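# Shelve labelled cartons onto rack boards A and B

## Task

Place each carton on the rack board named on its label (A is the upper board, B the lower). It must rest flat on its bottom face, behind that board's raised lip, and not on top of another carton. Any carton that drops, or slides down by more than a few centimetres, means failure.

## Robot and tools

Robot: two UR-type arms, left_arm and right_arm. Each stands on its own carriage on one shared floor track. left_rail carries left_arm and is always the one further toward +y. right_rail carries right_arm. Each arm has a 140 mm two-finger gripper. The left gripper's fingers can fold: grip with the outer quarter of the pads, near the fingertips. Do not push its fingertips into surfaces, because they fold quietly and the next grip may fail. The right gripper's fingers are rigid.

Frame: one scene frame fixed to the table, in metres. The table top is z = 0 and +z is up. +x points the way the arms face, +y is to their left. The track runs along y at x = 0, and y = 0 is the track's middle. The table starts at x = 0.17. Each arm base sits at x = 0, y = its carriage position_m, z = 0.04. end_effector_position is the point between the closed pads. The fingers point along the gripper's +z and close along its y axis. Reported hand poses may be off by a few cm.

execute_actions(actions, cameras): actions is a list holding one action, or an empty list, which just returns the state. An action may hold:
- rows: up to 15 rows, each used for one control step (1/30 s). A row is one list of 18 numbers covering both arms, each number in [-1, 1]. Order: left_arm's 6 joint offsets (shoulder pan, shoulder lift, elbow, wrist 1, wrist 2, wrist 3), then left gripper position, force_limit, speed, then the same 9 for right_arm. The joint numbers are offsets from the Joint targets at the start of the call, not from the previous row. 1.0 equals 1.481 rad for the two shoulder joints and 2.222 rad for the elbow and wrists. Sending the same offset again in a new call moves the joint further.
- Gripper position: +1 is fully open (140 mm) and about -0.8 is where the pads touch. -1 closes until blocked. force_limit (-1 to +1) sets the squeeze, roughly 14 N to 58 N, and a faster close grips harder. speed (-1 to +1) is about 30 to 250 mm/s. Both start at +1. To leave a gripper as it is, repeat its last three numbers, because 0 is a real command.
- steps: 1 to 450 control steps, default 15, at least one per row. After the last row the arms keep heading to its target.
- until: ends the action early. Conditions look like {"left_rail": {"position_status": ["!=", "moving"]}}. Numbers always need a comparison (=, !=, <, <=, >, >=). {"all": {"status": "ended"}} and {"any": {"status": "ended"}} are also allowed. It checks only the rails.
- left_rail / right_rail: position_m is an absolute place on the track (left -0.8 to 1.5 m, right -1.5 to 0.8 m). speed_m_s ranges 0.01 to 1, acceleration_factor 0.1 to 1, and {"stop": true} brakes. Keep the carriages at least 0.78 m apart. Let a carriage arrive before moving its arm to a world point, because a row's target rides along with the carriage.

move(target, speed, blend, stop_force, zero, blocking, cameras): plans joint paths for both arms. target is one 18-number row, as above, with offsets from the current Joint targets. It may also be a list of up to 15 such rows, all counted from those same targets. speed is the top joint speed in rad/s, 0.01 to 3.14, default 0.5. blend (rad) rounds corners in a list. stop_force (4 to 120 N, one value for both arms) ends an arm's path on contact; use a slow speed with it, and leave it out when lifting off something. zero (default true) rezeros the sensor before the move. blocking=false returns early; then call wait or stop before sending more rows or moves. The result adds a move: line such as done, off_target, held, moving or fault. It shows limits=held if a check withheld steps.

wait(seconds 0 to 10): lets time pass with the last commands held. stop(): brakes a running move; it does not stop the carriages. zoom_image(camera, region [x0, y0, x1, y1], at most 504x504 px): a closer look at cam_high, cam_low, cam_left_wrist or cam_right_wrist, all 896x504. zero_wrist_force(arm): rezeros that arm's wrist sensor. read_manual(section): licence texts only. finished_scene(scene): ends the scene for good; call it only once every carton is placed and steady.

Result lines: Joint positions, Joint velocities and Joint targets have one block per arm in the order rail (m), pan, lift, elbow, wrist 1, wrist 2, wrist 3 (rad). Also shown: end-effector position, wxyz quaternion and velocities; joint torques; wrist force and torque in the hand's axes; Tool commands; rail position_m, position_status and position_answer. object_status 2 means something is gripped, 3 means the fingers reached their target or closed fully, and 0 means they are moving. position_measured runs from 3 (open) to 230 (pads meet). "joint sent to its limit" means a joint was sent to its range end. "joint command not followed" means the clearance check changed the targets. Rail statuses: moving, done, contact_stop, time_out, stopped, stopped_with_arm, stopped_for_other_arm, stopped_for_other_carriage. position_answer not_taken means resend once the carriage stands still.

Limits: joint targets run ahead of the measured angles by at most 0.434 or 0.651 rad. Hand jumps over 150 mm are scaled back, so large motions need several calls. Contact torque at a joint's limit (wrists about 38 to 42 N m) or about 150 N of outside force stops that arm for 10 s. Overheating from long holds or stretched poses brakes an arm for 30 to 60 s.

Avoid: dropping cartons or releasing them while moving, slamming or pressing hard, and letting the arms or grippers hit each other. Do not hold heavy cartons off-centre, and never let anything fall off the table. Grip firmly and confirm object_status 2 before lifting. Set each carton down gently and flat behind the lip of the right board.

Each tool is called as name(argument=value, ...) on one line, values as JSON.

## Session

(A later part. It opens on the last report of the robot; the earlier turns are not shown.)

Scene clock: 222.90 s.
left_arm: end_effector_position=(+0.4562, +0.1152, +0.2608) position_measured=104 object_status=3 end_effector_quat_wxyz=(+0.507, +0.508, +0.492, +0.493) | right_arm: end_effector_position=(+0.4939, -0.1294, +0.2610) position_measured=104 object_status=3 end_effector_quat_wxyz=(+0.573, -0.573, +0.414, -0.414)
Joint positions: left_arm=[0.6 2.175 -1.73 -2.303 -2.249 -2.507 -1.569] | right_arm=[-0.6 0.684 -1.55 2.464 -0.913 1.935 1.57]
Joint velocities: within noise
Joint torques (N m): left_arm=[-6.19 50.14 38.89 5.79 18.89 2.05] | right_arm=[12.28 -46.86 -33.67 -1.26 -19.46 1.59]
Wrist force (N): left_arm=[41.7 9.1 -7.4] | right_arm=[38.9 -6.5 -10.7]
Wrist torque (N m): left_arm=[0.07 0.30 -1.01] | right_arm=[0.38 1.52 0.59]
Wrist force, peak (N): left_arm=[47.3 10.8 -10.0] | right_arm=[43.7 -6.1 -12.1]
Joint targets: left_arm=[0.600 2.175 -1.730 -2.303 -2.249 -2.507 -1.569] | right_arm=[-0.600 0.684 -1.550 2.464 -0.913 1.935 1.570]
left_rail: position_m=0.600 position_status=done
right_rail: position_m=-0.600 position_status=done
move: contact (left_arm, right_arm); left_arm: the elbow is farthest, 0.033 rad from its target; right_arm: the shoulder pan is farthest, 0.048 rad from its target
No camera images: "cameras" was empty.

move(target=[0,0.0636,0.0193,-0.0617,0,0,0.2,1,-1,0,-0.0756,-0.0228,0.0732,0,0,0.2,1,-1], speed=0.08, cameras=["cam_high","cam_left_wrist","cam_right_wrist"])

Scene clock: 265.27 s.
left_arm: end_effector_position=(+0.4563, +0.1151, +0.3204) position_measured=104 object_status=3 end_effector_quat_wxyz=(+0.507, +0.508, +0.492, +0.493) | right_arm: end_effector_position=(+0.4940, -0.1294, +0.3210) position_measured=104 object_status=3 end_effector_quat_wxyz=(+0.573, -0.573, +0.414, -0.414)
Joint positions: left_arm=[0.6 2.175 -1.636 -2.261 -2.386 -2.507 -1.569] | right_arm=[-0.6 0.684 -1.662 2.413 -0.75 1.935 1.57]
Joint velocities: within noise
Joint torques (N m): left_arm=[-24.02 54.49 61.2 3.34 15.33 2.2] | right_arm=[41.43 -54.51 -60.42 -4.3 -15.46 1.17]
Wrist force (N): left_arm=[42.4 -4.7 -6.4] | right_arm=[38.4 10.0 -7.6]
Wrist torque (N m): left_arm=[0.57 0.21 -1.01] | right_arm=[0.04 1.60 0.29]
Wrist force, peak (N): left_arm=[56.9 -5.1 -8.6] | right_arm=[52.4 10.0 -9.8]
Joint targets: left_arm=[0.600 2.175 -1.636 -2.261 -2.386 -2.507 -1.569] | right_arm=[-0.600 0.684 -1.662 2.413 -0.750 1.935 1.570]
left_rail: position_m=0.600 position_status=done
right_rail: position_m=-0.600 position_status=done
move: done
camera_calibration:
cam_left_wrist: T_world_to_cam=[[0.052105, 0.03255, 0.998111, -0.33885], [-0.334259, -0.941251, 0.0481452, 0.249063], [0.94104, -0.336136, -0.0381638, -0.191554], [0, 0, 0, 1]] pos_world=[0.281168, 0.181072, 0.318908]
cam_right_wrist: T_world_to_cam=[[-0.0378062, 0.0470766, -0.998176, 0.356531], [-0.60806, 0.791593, 0.0603641, 0.383133], [0.79299, 0.609233, -0.0013017, -0.130734], [0, 0, 0, 1]] pos_world=[0.350118, -0.240422, 0.332582]
Images, in order (width x height): cam_high 896x504, cam_left_wrist 896x504, cam_right_wrist 896x504.

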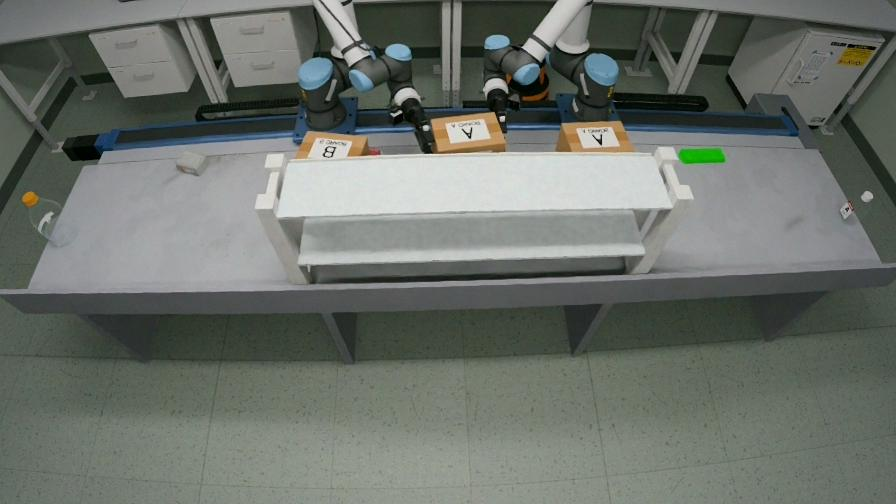

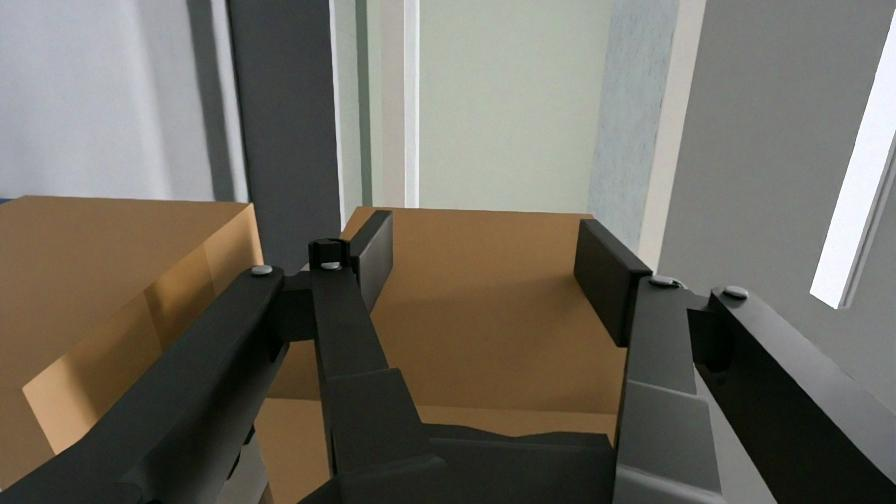

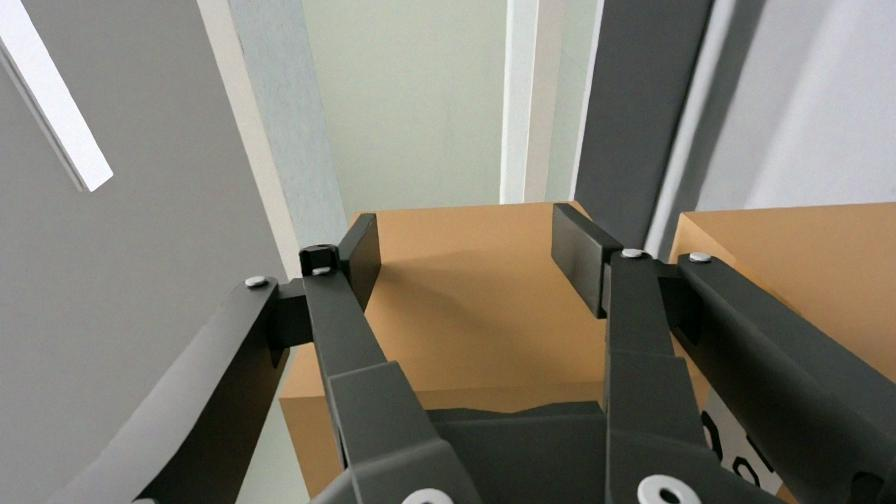

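move(target=[[0,0.0531,0.0245,-0.0599,0,0,0.2,1,-1,0,-0.0603,-0.0279,0.0681,0,0,0.2,1,-1],[0,0.0958,0.0535,-0.1173,0,0,0.2,1,-1,0,-0.1056,-0.0604,0.1308,0,0,0.2,1,-1],[0,0.1279,0.0866,-0.1719,0,0,0.2,1,-1,0,-0.1381,-0.0968,0.1889,0,0,0.2,1,-1],[0,0.1507,0.1236,-0.2240,0,0,0.2,1,-1,0,-0.1594,-0.1366,0.2428,0,0,0.2,1,-1],[0,0.1648,0.1641,-0.2739,0,0,0.2,1,-1,0,-0.1709,-0.1794,0.2933,0,0,0.2,1,-1]], speed=0.15, blend=0.03, cameras=["cam_high"])

Scene clock: 279.77 s.
left_arm: end_effector_position=(+0.4564, +0.1148, +0.6203) position_measured=104 object_status=3 end_effector_quat_wxyz=(+0.507, +0.508, +0.492, +0.493) | right_arm: end_effector_position=(+0.4938, -0.1295, +0.6210) position_measured=104 object_status=3 end_effector_quat_wxyz=(+0.573, -0.573, +0.414, -0.414)
Joint positions: left_arm=[0.6 2.175 -1.392 -1.896 -2.995 -2.507 -1.569] | right_arm=[-0.6 0.684 -1.915 2.014 -0.099 1.935 1.57]
Joint velocities: within noise
Joint torques (N m): left_arm=[-21.54 28.29 66.65 4.52 24.53 2.2] | right_arm=[41.2 -31.19 -68.74 -5.21 -17.52 1.3]
Wrist force (N): left_arm=[59.7 -4.5 -9.9] | right_arm=[55.0 9.9 -10.3]
Wrist torque (N m): left_arm=[0.67 0.51 -0.97] | right_arm=[0.03 2.09 0.20]
Wrist force, peak (N): left_arm=[71.8 -4.2 -11.6] | right_arm=[66.7 10.4 -12.6]
Joint targets: left_arm=[0.600 2.175 -1.392 -1.896 -2.995 -2.507 -1.569] | right_arm=[-0.600 0.684 -1.916 2.014 -0.099 1.935 1.570]
left_rail: position_m=0.600 position_status=done
right_rail: position_m=-0.600 position_status=done
move: done
Images, in order (width x height): cam_high 896x504.

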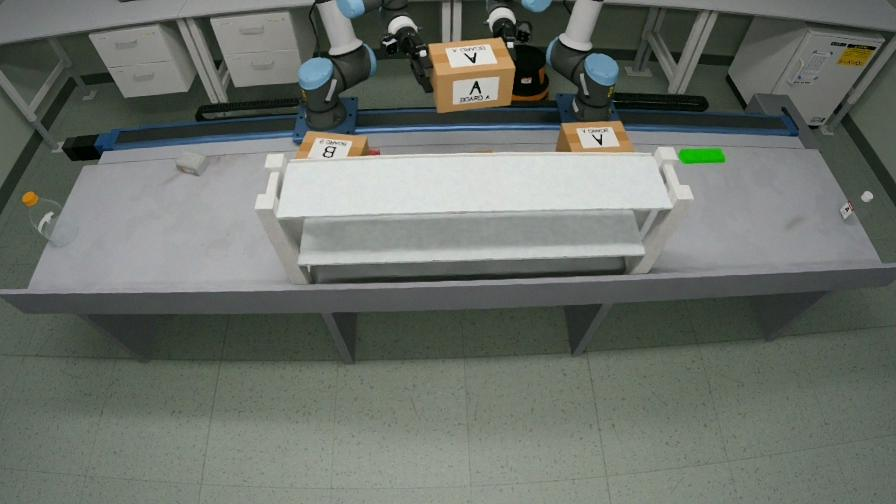

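move(target=[[0.0908,-0.0124,0.0068,0.0015,0.0735,0,0.2,1,-1,-0.0488,0.0495,-0.0221,-0.0109,-0.0196,0,0.2,1,-1],[0.1716,-0.0367,0.0205,0.004,0.1403,0,0.2,1,-1,-0.0868,0.103,-0.0489,-0.0198,-0.0319,0,0.2,1,-1],[0.2418,-0.071,0.041,0.0064,0.2,0,0.2,1,-1,-0.1174,0.1591,-0.0802,-0.0258,-0.0394,0,0.2,1,-1],[0.3013,-0.1136,0.068,0.0077,0.2527,0,0.2,1,-1,-0.1415,0.2171,-0.1162,-0.0285,-0.0425,0,0.2,1,-1],[0.3513,-0.1629,0.1018,0.0068,0.299,0,0.2,1,-1,-0.1614,0.2763,-0.1565,-0.0277,-0.0428,0,0.2,1,-1]], speed=0.12, blend=0.03)

Scene clock: 317.23 s.
left_arm: end_effector_position=(+0.8036, +0.1236, +0.6205) position_measured=104 object_status=3 end_effector_quat_wxyz=(+0.541, +0.542, +0.454, +0.455) | right_arm: end_effector_position=(+0.8054, -0.1236, +0.6210) position_measured=104 object_status=3 end_effector_quat_wxyz=(+0.542, -0.542, +0.454, -0.454)
Joint positions: left_arm=[0.6 2.695 -1.633 -1.67 -2.98 -1.843 -1.569] | right_arm=[-0.6 0.445 -1.506 1.667 -0.16 1.839 1.57]
Joint velocities: within noise
Joint torques (N m): left_arm=[-38.59 31.51 63.85 3.85 27.79 2.19] | right_arm=[43.6 -41.56 -71.48 -5.72 -25.71 1.44]
Wrist force (N): left_arm=[62.6 -3.5 -9.8] | right_arm=[57.9 10.7 -10.5]
Wrist torque (N m): left_arm=[0.53 0.58 -0.73] | right_arm=[-0.16 2.09 -0.27]
Wrist force, peak (N): left_arm=[81.2 -3.6 -12.7] | right_arm=[75.8 11.0 -14.0]
Joint targets: left_arm=[0.600 2.695 -1.633 -1.670 -2.980 -1.842 -1.569] | right_arm=[-0.600 0.444 -1.506 1.667 -0.160 1.840 1.570]
left_rail: position_m=0.600 position_status=done
right_rail: position_m=-0.600 position_status=done
move: done
camera_calibration:
cam_left_wrist: T_world_to_cam=[[0.0560598, 0.0248319, 0.998119, -0.658921], [-0.465886, -0.883534, 0.0481479, 0.457339], [0.883067, -0.467708, -0.0379619, -0.441338], [0, 0, 0, 1]] pos_world=[0.639738, 0.21402, 0.618908]
cam_right_wrist: T_world_to_cam=[[-0.0305864, 0.0520551, -0.998176, 0.662305], [-0.488418, 0.87052, 0.0603641, 0.463222], [0.872074, 0.489373, -0.00120147, -0.459405], [0, 0, 0, 1]] pos_world=[0.647138, -0.2129, 0.632583]

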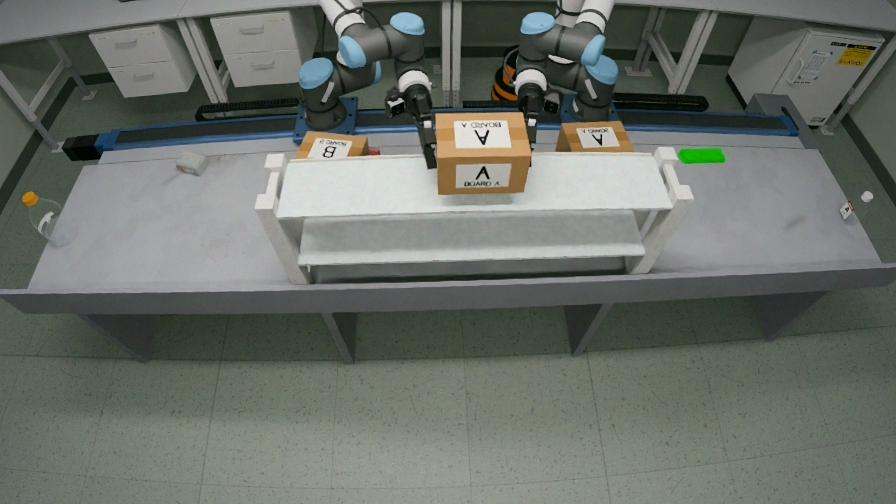

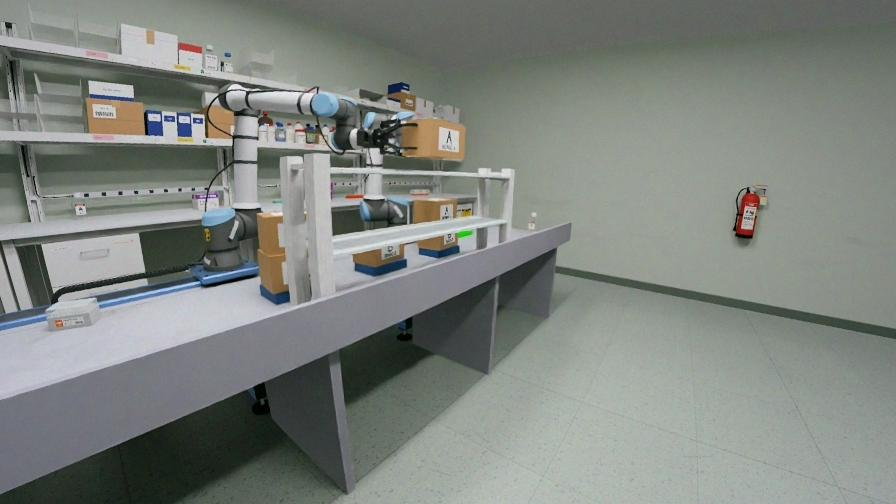

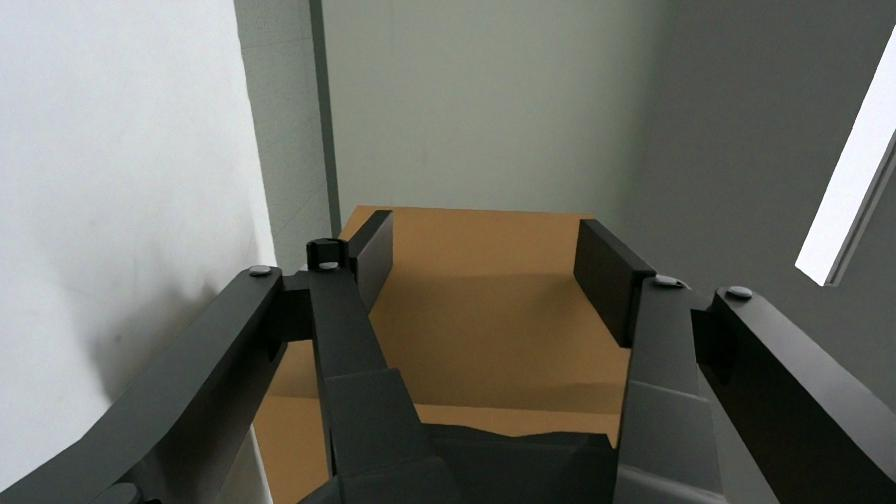

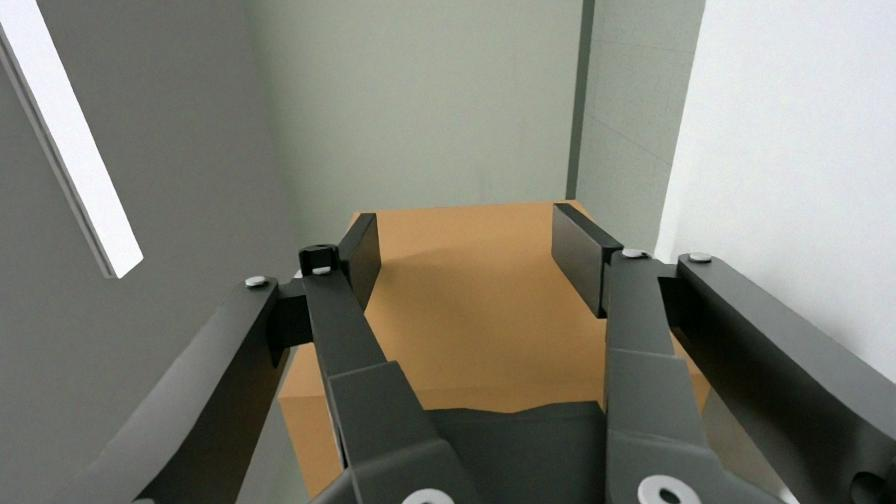

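move(target=[[0,-0.0099,-0.029,0.0356,0,0,0.2,1,-1,0,0.0099,0.029,-0.0356,0,0,0.2,1,-1],[0,-0.0221,-0.0528,0.0676,0,0,0.2,1,-1,0,0.0221,0.0528,-0.0676,0,0,0.2,1,-1]], speed=0.03, blend=0.02, stop_force=8)

Scene clock: 335.83 s.
left_arm: end_effector_position=(+0.8039, +0.1236, +0.5615) position_measured=104 object_status=3 end_effector_quat_wxyz=(+0.541, +0.542, +0.454, +0.455) | right_arm: end_effector_position=(+0.8059, -0.1235, +0.5601) position_measured=104 object_status=3 end_effector_quat_wxyz=(+0.542, -0.542, +0.454, -0.454)
Joint positions: left_arm=[0.6 2.695 -1.654 -1.753 -2.876 -1.842 -1.569] | right_arm=[-0.6 0.444 -1.484 1.752 -0.268 1.84 1.57]
Joint velocities: within noise
Joint torques (N m): left_arm=[-51.11 60.19 58.15 4.22 24.46 2.08] | right_arm=[54.43 -70.17 -60.94 -4.09 -19.53 1.31]
Wrist force (N): left_arm=[60.5 0.2 -6.2] | right_arm=[58.8 2.8 -9.8]
Wrist torque (N m): left_arm=[1.50 0.98 -0.24] | right_arm=[-0.05 2.08 0.56]
Wrist force, peak (N): left_arm=[64.8 11.2 -13.4] | right_arm=[60.7 -8.2 -13.3]
Joint targets: left_arm=[0.600 2.695 -1.654 -1.753 -2.876 -1.842 -1.569] | right_arm=[-0.600 0.444 -1.484 1.752 -0.268 1.840 1.570]
left_rail: position_m=0.600 position_status=done
right_rail: position_m=-0.600 position_status=done
move: contact (left_arm, right_arm); path passed 1 of 2 targets; left_arm: the wrist 1 is farthest, 0.046 rad from its target; right_arm: the wrist 1 is farthest, 0.042 rad from its target
camera_calibration:
cam_left_wrist: T_world_to_cam=[[0.0559718, 0.0248788, 0.998122, -0.60011], [-0.46589, -0.883532, 0.0481483, 0.460363], [0.883071, -0.46771, -0.0378621, -0.443984], [0, 0, 0, 1]] pos_world=[0.640137, 0.21402, 0.560007]
cam_right_wrist: T_world_to_cam=[[-0.0303126, 0.0522065, -0.998176, 0.601376], [-0.488239, 0.87062, 0.0603619, 0.466875], [0.872183, 0.489178, -0.000901509, -0.460295], [0, 0, 0, 1]] pos_world=[0.647637, -0.212701, 0.571683]

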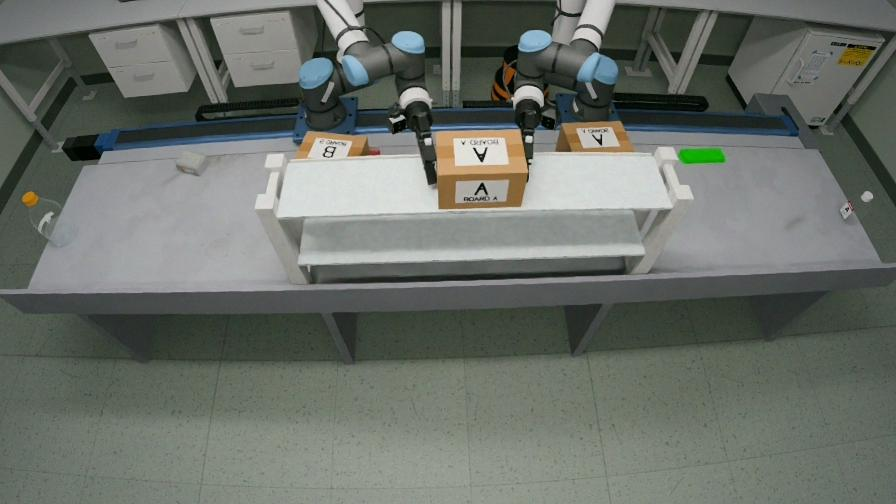

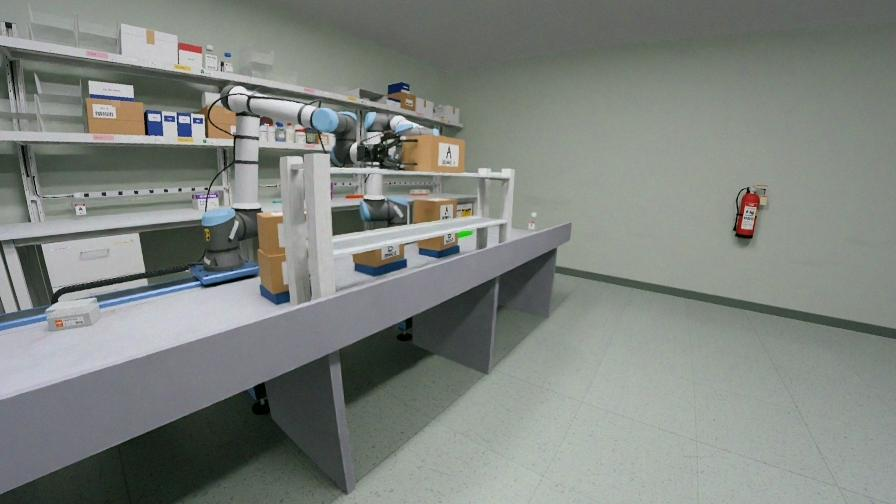

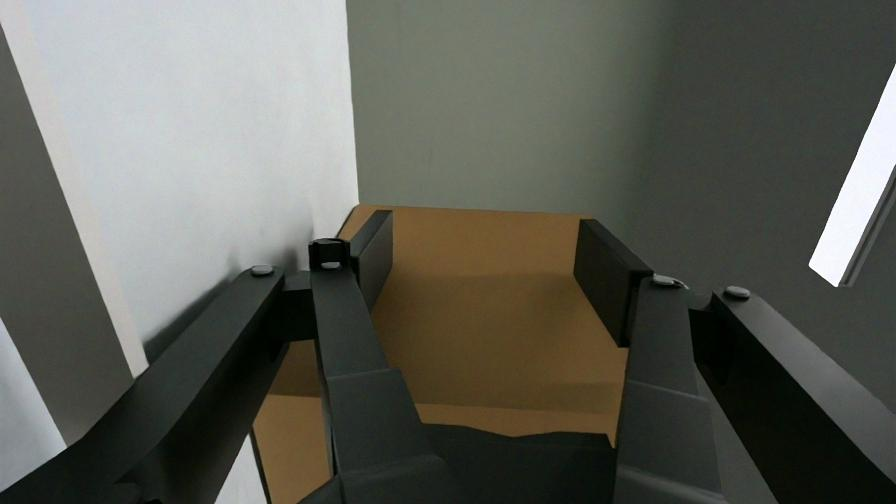

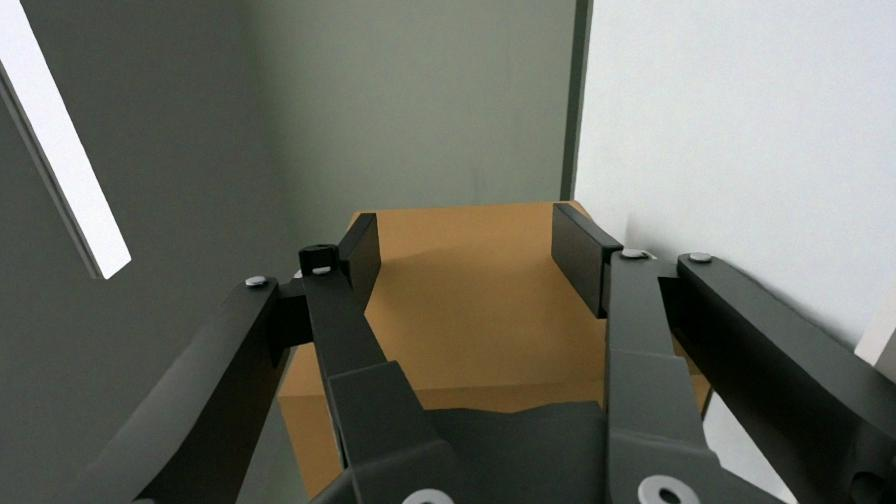

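zoom_image(camera="cam_high", region=[400, 110, 560, 230])

zoom_image(camera="cam_low", region=[330, 110, 530, 220])

zoom_image(camera="cam_left_wrist", region=[40, 180, 360, 504])

Scaled by 3.150.

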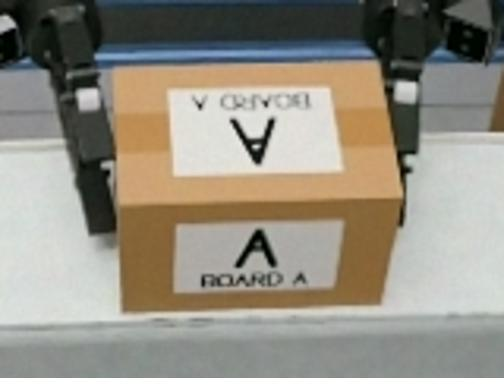

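Scaled by 2.520.

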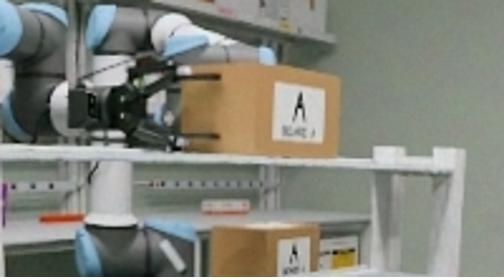

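Scaled by 1.556.

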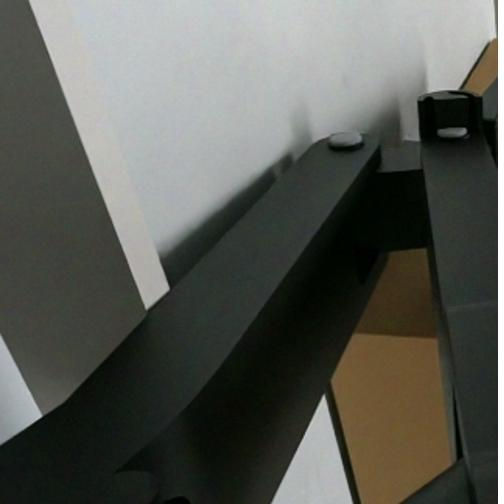

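move(target=[0.087,0.0574,-0.04,0.0018,0.058,0,0.2,1,-1,-0.087,-0.0574,0.04,-0.0018,-0.058,0,0.2,1,-1], speed=0.08)

zoom_image(camera="cam_low", region=[330, 110, 530, 220])

Scene clock: 355.07 s.
left_arm: end_effector_position=(+0.8037, +0.2036, +0.5616) position_measured=104 object_status=3 end_effector_quat_wxyz=(+0.541, +0.542, +0.454, +0.455) | right_arm: end_effector_position=(+0.8055, -0.2037, +0.5603) position_measured=104 object_status=3 end_effector_quat_wxyz=(+0.542, -0.542, +0.454, -0.454)
Joint positions: left_arm=[0.6 2.824 -1.57 -1.841 -2.872 -1.714 -1.569] | right_arm=[-0.6 0.316 -1.569 1.841 -0.272 1.711 1.57]
Joint velocities: within noise
Joint torques (N m): left_arm=[9.4 59.97 39.81 5.67 1.1 2.11] | right_arm=[-13.8 -67.65 -40.5 -4.41 -2.16 1.3]
Wrist force (N): left_arm=[3.0 -0.3 -1.8] | right_arm=[4.0 -4.7 2.3]
Wrist torque (N m): left_arm=[0.54 -0.87 -0.10] | right_arm=[-0.95 -0.62 0.15]
Wrist force, peak (N): left_arm=[61.1 0.3 -6.3] | right_arm=[59.1 2.6 -9.7]
Joint targets: left_arm=[0.600 2.824 -1.569 -1.842 -2.872 -1.714 -1.569] | right_arm=[-0.600 0.316 -1.569 1.841 -0.272 1.711 1.570]
left_rail: position_m=0.600 position_status=done
right_rail: position_m=-0.600 position_status=done
move: done
camera_calibration:
cam_left_wrist: T_world_to_cam=[[0.055837, 0.0248375, 0.998131, -0.60199], [-0.465899, -0.883532, 0.048049, 0.530967], [0.883074, -0.467711, -0.037762, -0.406359], [0, 0, 0, 1]] pos_world=[0.639836, 0.29402, 0.560007]
cam_right_wrist: T_world_to_cam=[[-0.0302251, 0.0522546, -0.998176, 0.605712], [-0.488244, 0.870617, 0.0603611, 0.536544], [0.872183, 0.489178, -0.000801514, -0.420858], [0, 0, 0, 1]] pos_world=[0.647337, -0.292901, 0.571883]

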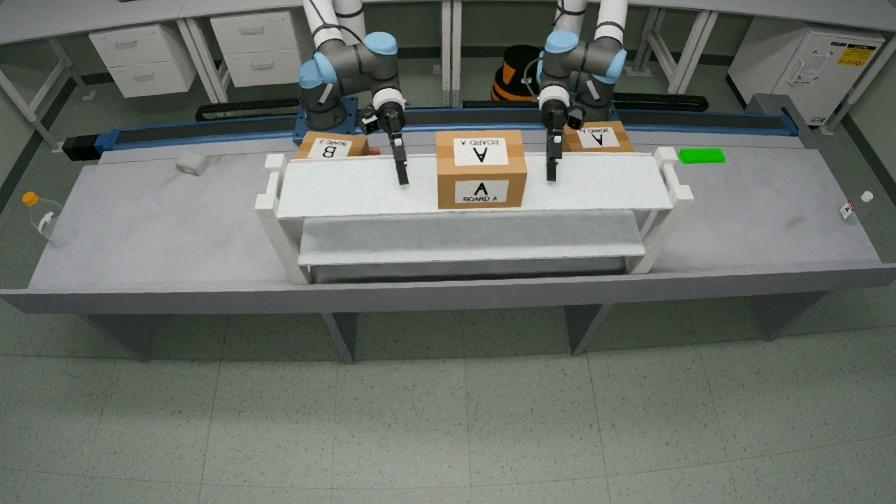

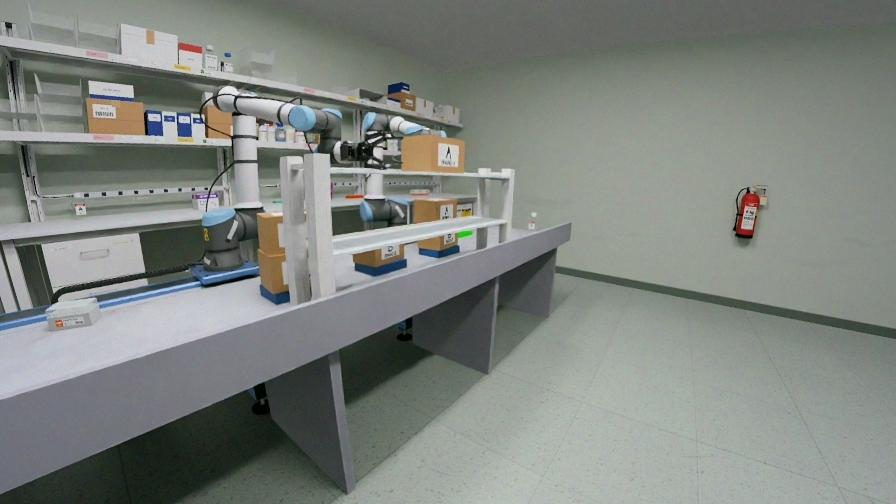

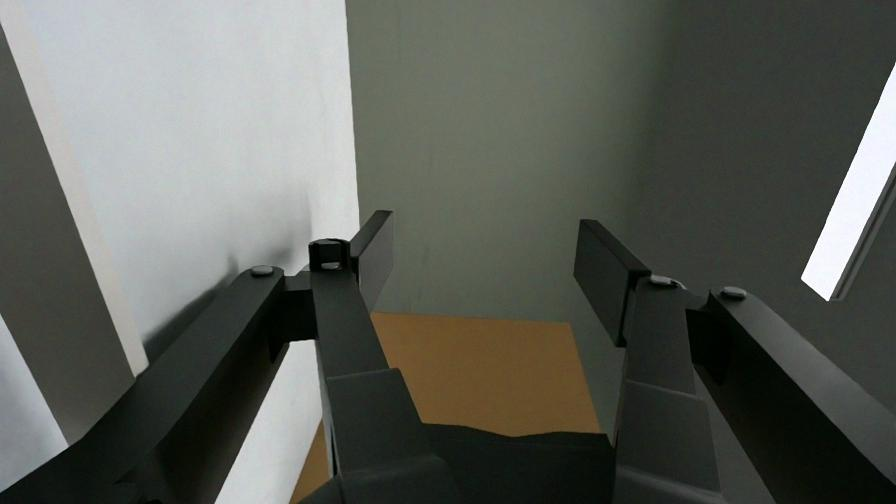

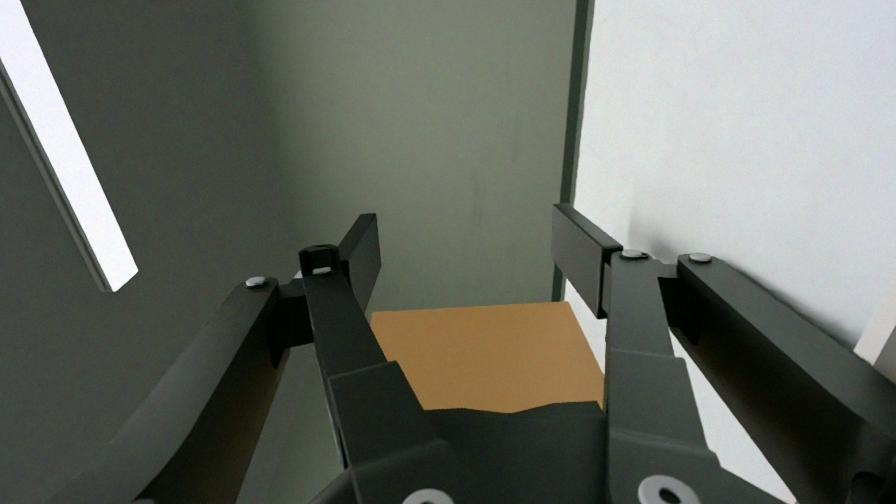

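Scaled by 2.520.

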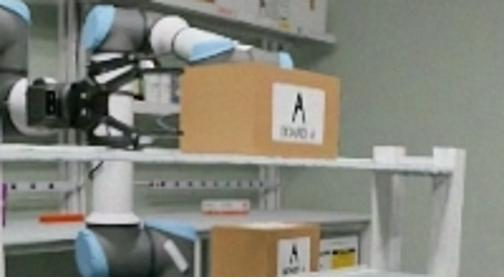

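move(target=[-0.2536,0.3076,-0.1868,-0.0183,-0.2019,0,0.2,1,-1,0.3111,-0.1929,0.1406,-0.012,0.1744,0,0.2,1,-1], speed=0.4, cameras=[])

execute_actions(actions=[{"left_rail":{"position_m":1.0},"right_rail":{"position_m":-0.2},"steps":150,"until":{"all":{"status":"ended"}}}])

Scene clock: 389.23 s.
left_arm: end_effector_position=(+0.4479, +0.2485, +0.5212) position_measured=104 object_status=3 end_effector_quat_wxyz=(+0.525, +0.525, +0.474, +0.474) | right_arm: end_effector_position=(+0.4753, -0.1294, +0.5211) position_measured=104 object_status=3 end_effector_quat_wxyz=(+0.558, -0.558, +0.434, -0.434)
Joint positions: left_arm=[0.6 2.449 -1.114 -2.256 -2.913 -2.162 -1.569] | right_arm=[-0.6 0.776 -1.855 2.153 -0.298 2.098 1.57]
Joint velocities: within noise
Joint torques (N m): left_arm=[-7.13 23.11 40.73 0.34 -2 2.16] | right_arm=[17.57 -38.15 -39.38 -4.11 1.21 1.4]
Wrist force (N): left_arm=[1.7 -0.8 -1.3] | right_arm=[2.3 -1.6 1.9]
Wrist torque (N m): left_arm=[0.43 -0.57 -0.10] | right_arm=[-0.23 -0.27 0.16]
Wrist force, peak (N): left_arm=[4.9 19.0 6.6] | right_arm=[20.3 -90.6 34.4]
Joint targets: left_arm=[0.600 2.449 -1.114 -2.257 -2.913 -2.162 -1.569] | right_arm=[-0.600 0.776 -1.855 2.153 -0.298 2.098 1.570]
left_rail: position_m=0.600 position_status=done
right_rail: position_m=-0.600 position_status=done
move: done
No camera images: "cameras" was empty.

Scene clock: 391.23 s.
left_arm: end_effector_position=(+0.4478, +0.6485, +0.5212) position_measured=104 object_status=3 end_effector_quat_wxyz=(+0.525, +0.525, +0.474, +0.474) end_effector_velocity=(+0.000, +0.001, +0.000) end_effector_angular_velocity=(+0.000, -0.001, +0.000) | right_arm: end_effector_position=(+0.4752, +0.2705, +0.5211) position_measured=104 object_status=3 end_effector_quat_wxyz=(+0.558, -0.558, +0.434, -0.434) end_effector_velocity=(+0.000, +0.002, -0.001) end_effector_angular_velocity=(-0.001, +0.001, +0.001)
Joint positions: left_arm=[1 2.449 -1.114 -2.257 -2.913 -2.162 -1.569] | right_arm=[-0.2 0.776 -1.855 2.153 -0.298 2.098 1.57]
Joint velocities: left_arm=[0.001 0.001 0 0 0 0.001 0] | right_arm=[0.001 0.001 0.001 0 0.001 0 0]
Joint torques (N m): left_arm=[-2.06 7.24 44.65 1.45 0.12 1.96] | right_arm=[11.27 -31.08 -48.8 -2.64 0.62 1.23]
Wrist force (N): left_arm=[1.9 -0.5 -1.2] | right_arm=[2.4 -1.7 2.3]
Wrist torque (N m): left_arm=[0.49 -0.60 -0.09] | right_arm=[-0.24 -0.30 0.16]
Wrist force, peak (N): left_arm=[3.0 -0.5 -1.5] | right_arm=[4.2 -1.7 1.7]
Joint targets: left_arm=[1.000 2.449 -1.114 -2.257 -2.913 -2.162 -1.569] | right_arm=[-0.200 0.776 -1.855 2.153 -0.298 2.098 1.570]
Tool commands: left_gripper/position=+0.2 left_gripper/force_limit=+1.0 left_gripper/speed=-1.0 right_gripper/position=+0.2 right_gripper/force_limit=+1.0 right_gripper/speed=-1.0
left_rail: position_m=1.000 position_status=done
right_rail: position_m=-0.200 position_status=done
camera_calibration:
cam_left_wrist: T_world_to_cam=[[0.0539567, 0.0290254, 0.998121, -0.554712], [-0.400209, -0.915153, 0.0482473, 0.751143], [0.914834, -0.402061, -0.0377624, 0.0576636], [0, 0, 0, 1]] pos_world=[0.277792, 0.726696, 0.519607]
cam_right_wrist: T_world_to_cam=[[-0.0340242, 0.0499836, -0.99817, 0.534141], [-0.550686, 0.83252, 0.0604596, 0.00478912], [0.834019, 0.551735, -0.00080059, -0.363446], [0, 0, 0, 1]] pos_world=[0.323932, 0.169841, 0.532583]

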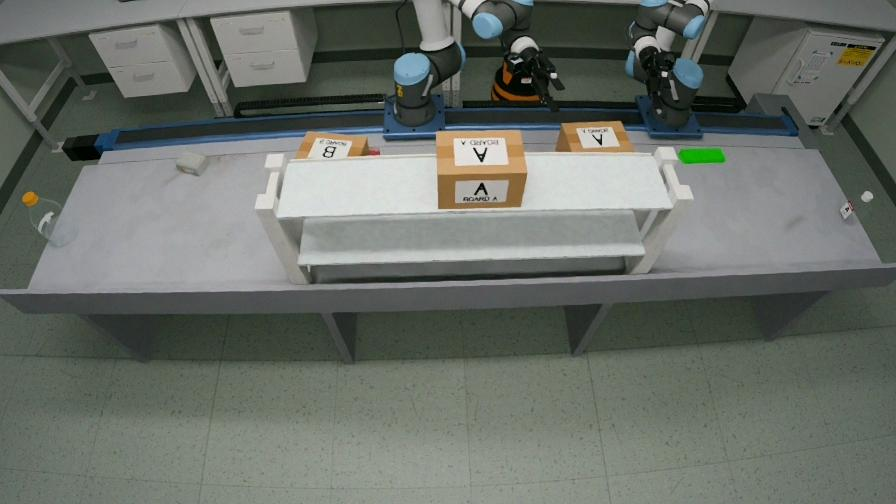

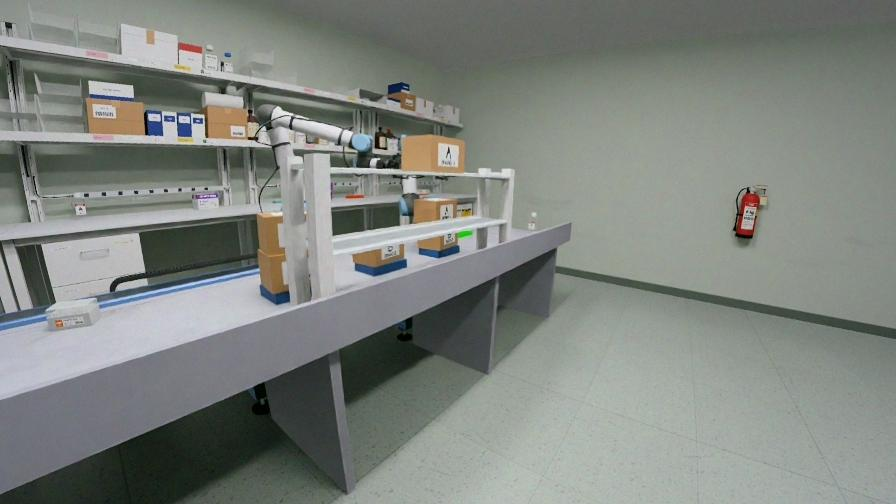

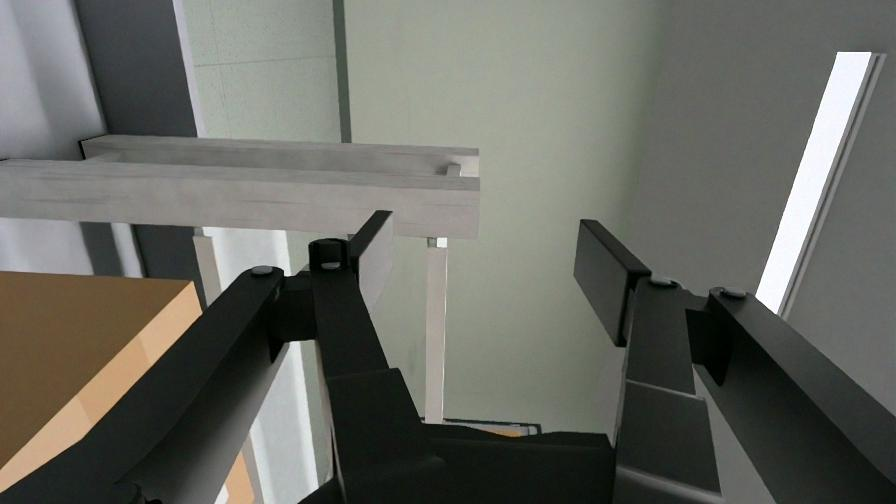

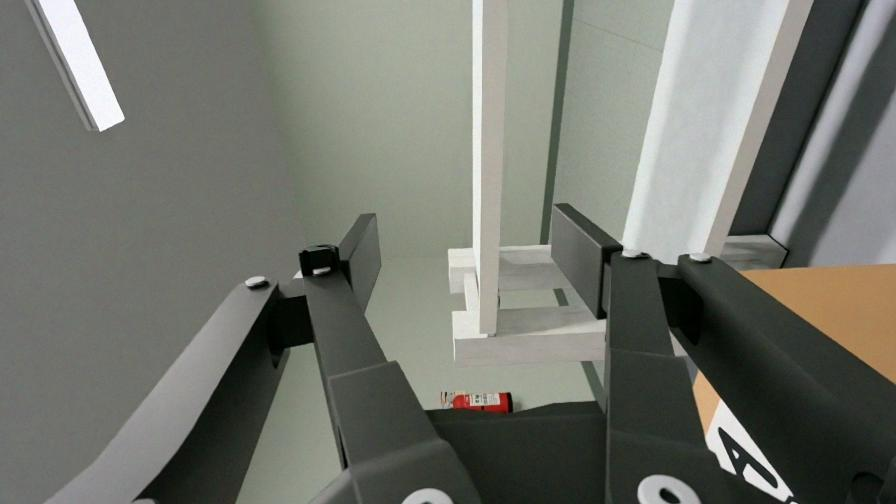

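move(target=[0,-0.2036,-0.1399,0.2759,0,0,0.0,1,-1,0,0.1945,0.1241,-0.2537,0,0,0.0,1,-1], speed=0.4, cameras=["cam_left_wrist","cam_right_wrist"])

move(target=[-0.1192,-0.1187,0.0704,0.0087,-0.0794,0,0.0,1,-1,0.1032,0.0921,-0.0687,0.0073,0.0688,0,0.0,1,-1], speed=0.06, stop_force=7, cameras=["cam_left_wrist","cam_right_wrist"])

Scene clock: 429.00 s.
left_arm: end_effector_position=(+0.4478, +0.6486, +0.2804) position_measured=129 object_status=3 end_effector_quat_wxyz=(+0.525, +0.525, +0.473, +0.474) | right_arm: end_effector_position=(+0.4751, +0.2705, +0.2797) position_measured=129 object_status=3 end_effector_quat_wxyz=(+0.558, -0.558, +0.434, -0.434)
Joint positions: left_arm=[1 2.449 -1.415 -2.567 -2.3 -2.162 -1.569] | right_arm=[-0.2 0.776 -1.567 2.429 -0.862 2.098 1.57]
Joint velocities: within noise
Joint torques (N m): left_arm=[5.41 6.59 26.67 4.96 0.8 1.96] | right_arm=[1.28 -15.92 -25.58 -4.12 -0.5 1.22]
Wrist force (N): left_arm=[1.9 -0.6 -1.0] | right_arm=[2.6 -1.7 2.2]
Wrist torque (N m): left_arm=[0.51 -0.62 -0.09] | right_arm=[-0.25 -0.32 0.16]
Wrist force, peak (N): left_arm=[2.4 1.2 -1.8] | right_arm=[3.1 -3.6 1.5]
Joint targets: left_arm=[1.000 2.449 -1.415 -2.567 -2.299 -2.162 -1.569] | right_arm=[-0.200 0.776 -1.567 2.429 -0.862 2.098 1.570]
left_rail: position_m=1.000 position_status=done
right_rail: position_m=-0.200 position_status=done
move: done
camera_calibration:
cam_left_wrist: T_world_to_cam=[[0.0535789, 0.0294052, 0.998131, -0.31444], [-0.400222, -0.915137, 0.0484438, 0.762796], [0.914851, -0.402069, -0.0372634, 0.048473], [0, 0, 0, 1]] pos_world=[0.277789, 0.726798, 0.278706]
cam_right_wrist: T_world_to_cam=[[-0.0340537, 0.0498456, -0.998176, 0.293314], [-0.550684, 0.832528, 0.0603608, 0.0193496], [0.834019, 0.551736, -0.000901448, -0.363527], [0, 0, 0, 1]] pos_world=[0.323832, 0.169841, 0.291283]
Images, in order (width x height): cam_left_wrist 896x504, cam_right_wrist 896x504.

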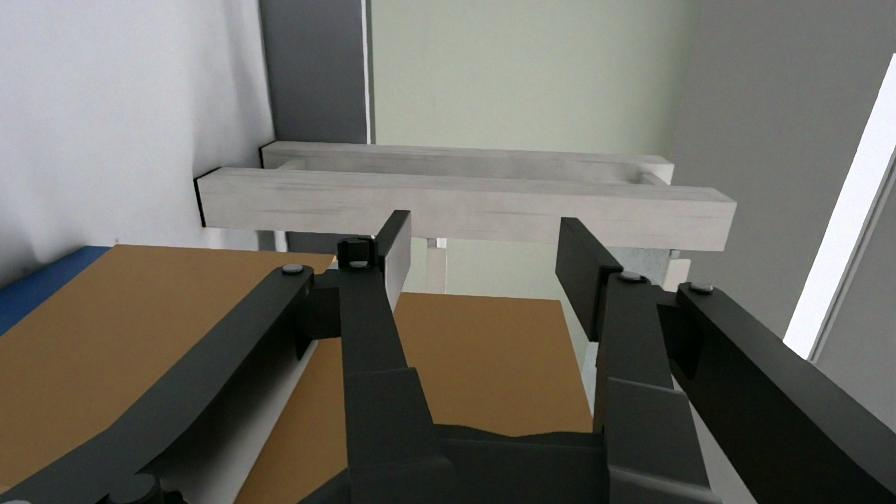

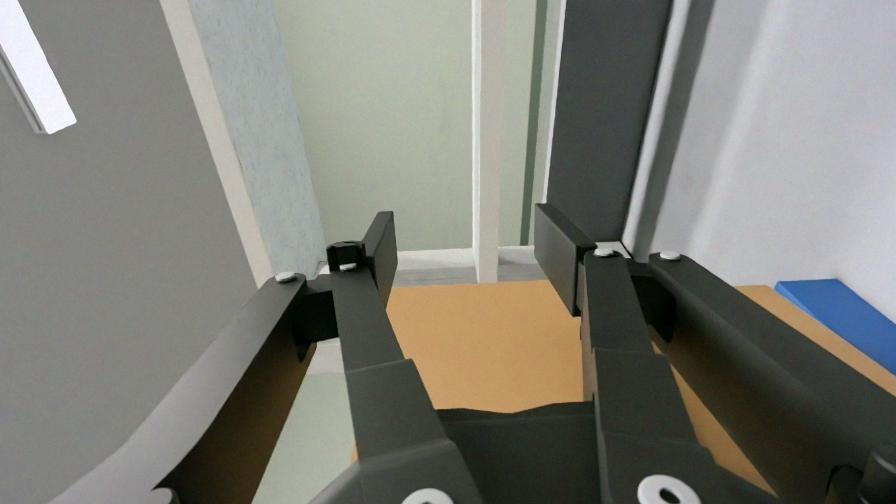

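Scene clock: 432.30 s.
left_arm: end_effector_position=(+0.4552, +0.5892, +0.2823) position_measured=129 object_status=3 end_effector_quat_wxyz=(+0.525, +0.525, +0.474, +0.474) | right_arm: end_effector_position=(+0.4733, +0.3312, +0.2809) position_measured=129 object_status=3 end_effector_quat_wxyz=(+0.558, -0.558, +0.434, -0.434)
Joint positions: left_arm=[1 2.329 -1.535 -2.461 -2.286 -2.282 -1.569] | right_arm=[-0.2 0.881 -1.474 2.325 -0.851 2.203 1.57]
Joint velocities: within noise
Joint torques (N m): left_arm=[6.82 43.77 28.4 0.53 1.58 1.8] | right_arm=[-7.79 -60.79 -28.32 -3.68 -1.56 1.08]
Wrist force (N): left_arm=[8.5 0.1 -1.3] | right_arm=[9.4 -2.6 2.5]
Wrist torque (N m): left_arm=[0.43 -0.39 -0.21] | right_arm=[-0.22 -0.18 0.33]
Wrist force, peak (N): left_arm=[26.4 4.3 -5.1] | right_arm=[29.0 -6.8 -2.6]
Joint targets: left_arm=[1.000 2.329 -1.535 -2.461 -2.286 -2.282 -1.569] | right_arm=[-0.200 0.881 -1.474 2.325 -0.851 2.203 1.570]
left_rail: position_m=1.000 position_status=done
right_rail: position_m=-0.200 position_status=done
move: contact (left_arm, right_arm); left_arm: the wrist 2 is farthest, 0.057 rad from its target; right_arm: the shoulder pan is farthest, 0.048 rad from its target
camera_calibration:
cam_left_wrist: T_world_to_cam=[[0.0536773, 0.029361, 0.998127, -0.315084], [-0.400338, -0.915086, 0.0484477, 0.7113], [0.914794, -0.402189, -0.037365, 0.0180183], [0, 0, 0, 1]] pos_world=[0.28519, 0.667399, 0.280706]
cam_right_wrist: T_world_to_cam=[[-0.0341326, 0.0497929, -0.998176, 0.291462], [-0.550609, 0.832578, 0.0603603, -0.0322837], [0.834065, 0.551665, -0.00100161, -0.395485], [0, 0, 0, 1]] pos_world=[0.322032, 0.230541, 0.292483]
Images, in order (width x height): cam_left_wrist 896x504, cam_right_wrist 896x504.

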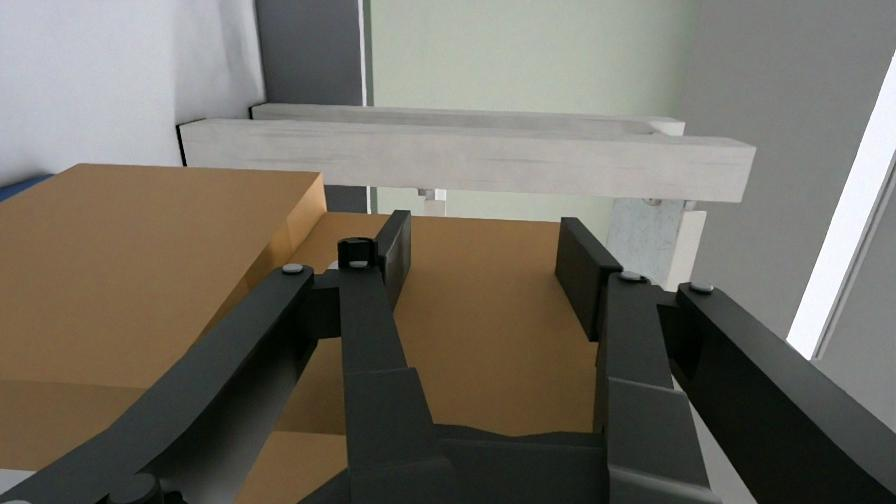

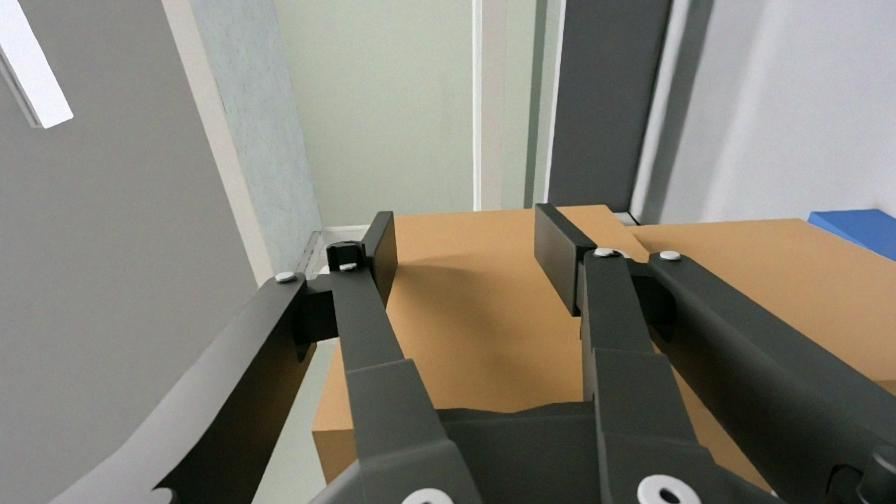

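move(target=[-0.0265,-0.0264,0.0156,0.0019,-0.0176,0,0.0,1,-1,0.0229,0.0205,-0.0153,0.0016,0.0153,0,0.0,1,-1], speed=0.02, stop_force=38, cameras=[])

Scene clock: 443.70 s.
left_arm: end_effector_position=(+0.4552, +0.5873, +0.2822) position_measured=129 object_status=3 end_effector_quat_wxyz=(+0.525, +0.525, +0.474, +0.474) | right_arm: end_effector_position=(+0.4732, +0.3332, +0.2809) position_measured=129 object_status=3 end_effector_quat_wxyz=(+0.558, -0.558, +0.434, -0.434)
Joint positions: left_arm=[1 2.325 -1.539 -2.458 -2.286 -2.286 -1.569] | right_arm=[-0.2 0.885 -1.47 2.321 -0.851 2.207 1.57]
Joint velocities: within noise
Joint torques (N m): left_arm=[-9.69 36.68 37.45 0.9 20.04 1.9] | right_arm=[13.28 -50.97 -39.31 -4.81 -21.12 1.32]
Wrist force (N): left_arm=[46.1 9.0 -7.9] | right_arm=[46.6 -11.4 -6.9]
Wrist torque (N m): left_arm=[-0.04 0.26 -0.48] | right_arm=[-0.05 0.90 0.57]
Wrist force, peak (N): left_arm=[54.1 10.6 -10.0] | right_arm=[53.8 -11.9 -9.1]
Joint targets: left_arm=[1.000 2.325 -1.539 -2.458 -2.286 -2.286 -1.569] | right_arm=[-0.200 0.885 -1.470 2.321 -0.851 2.207 1.570]
left_rail: position_m=1.000 position_status=done
right_rail: position_m=-0.200 position_status=done
move: contact (left_arm, right_arm); left_arm: the shoulder lift is farthest, 0.036 rad from its target; right_arm: the shoulder pan is farthest, 0.030 rad from its target
No camera images: "cameras" was empty.


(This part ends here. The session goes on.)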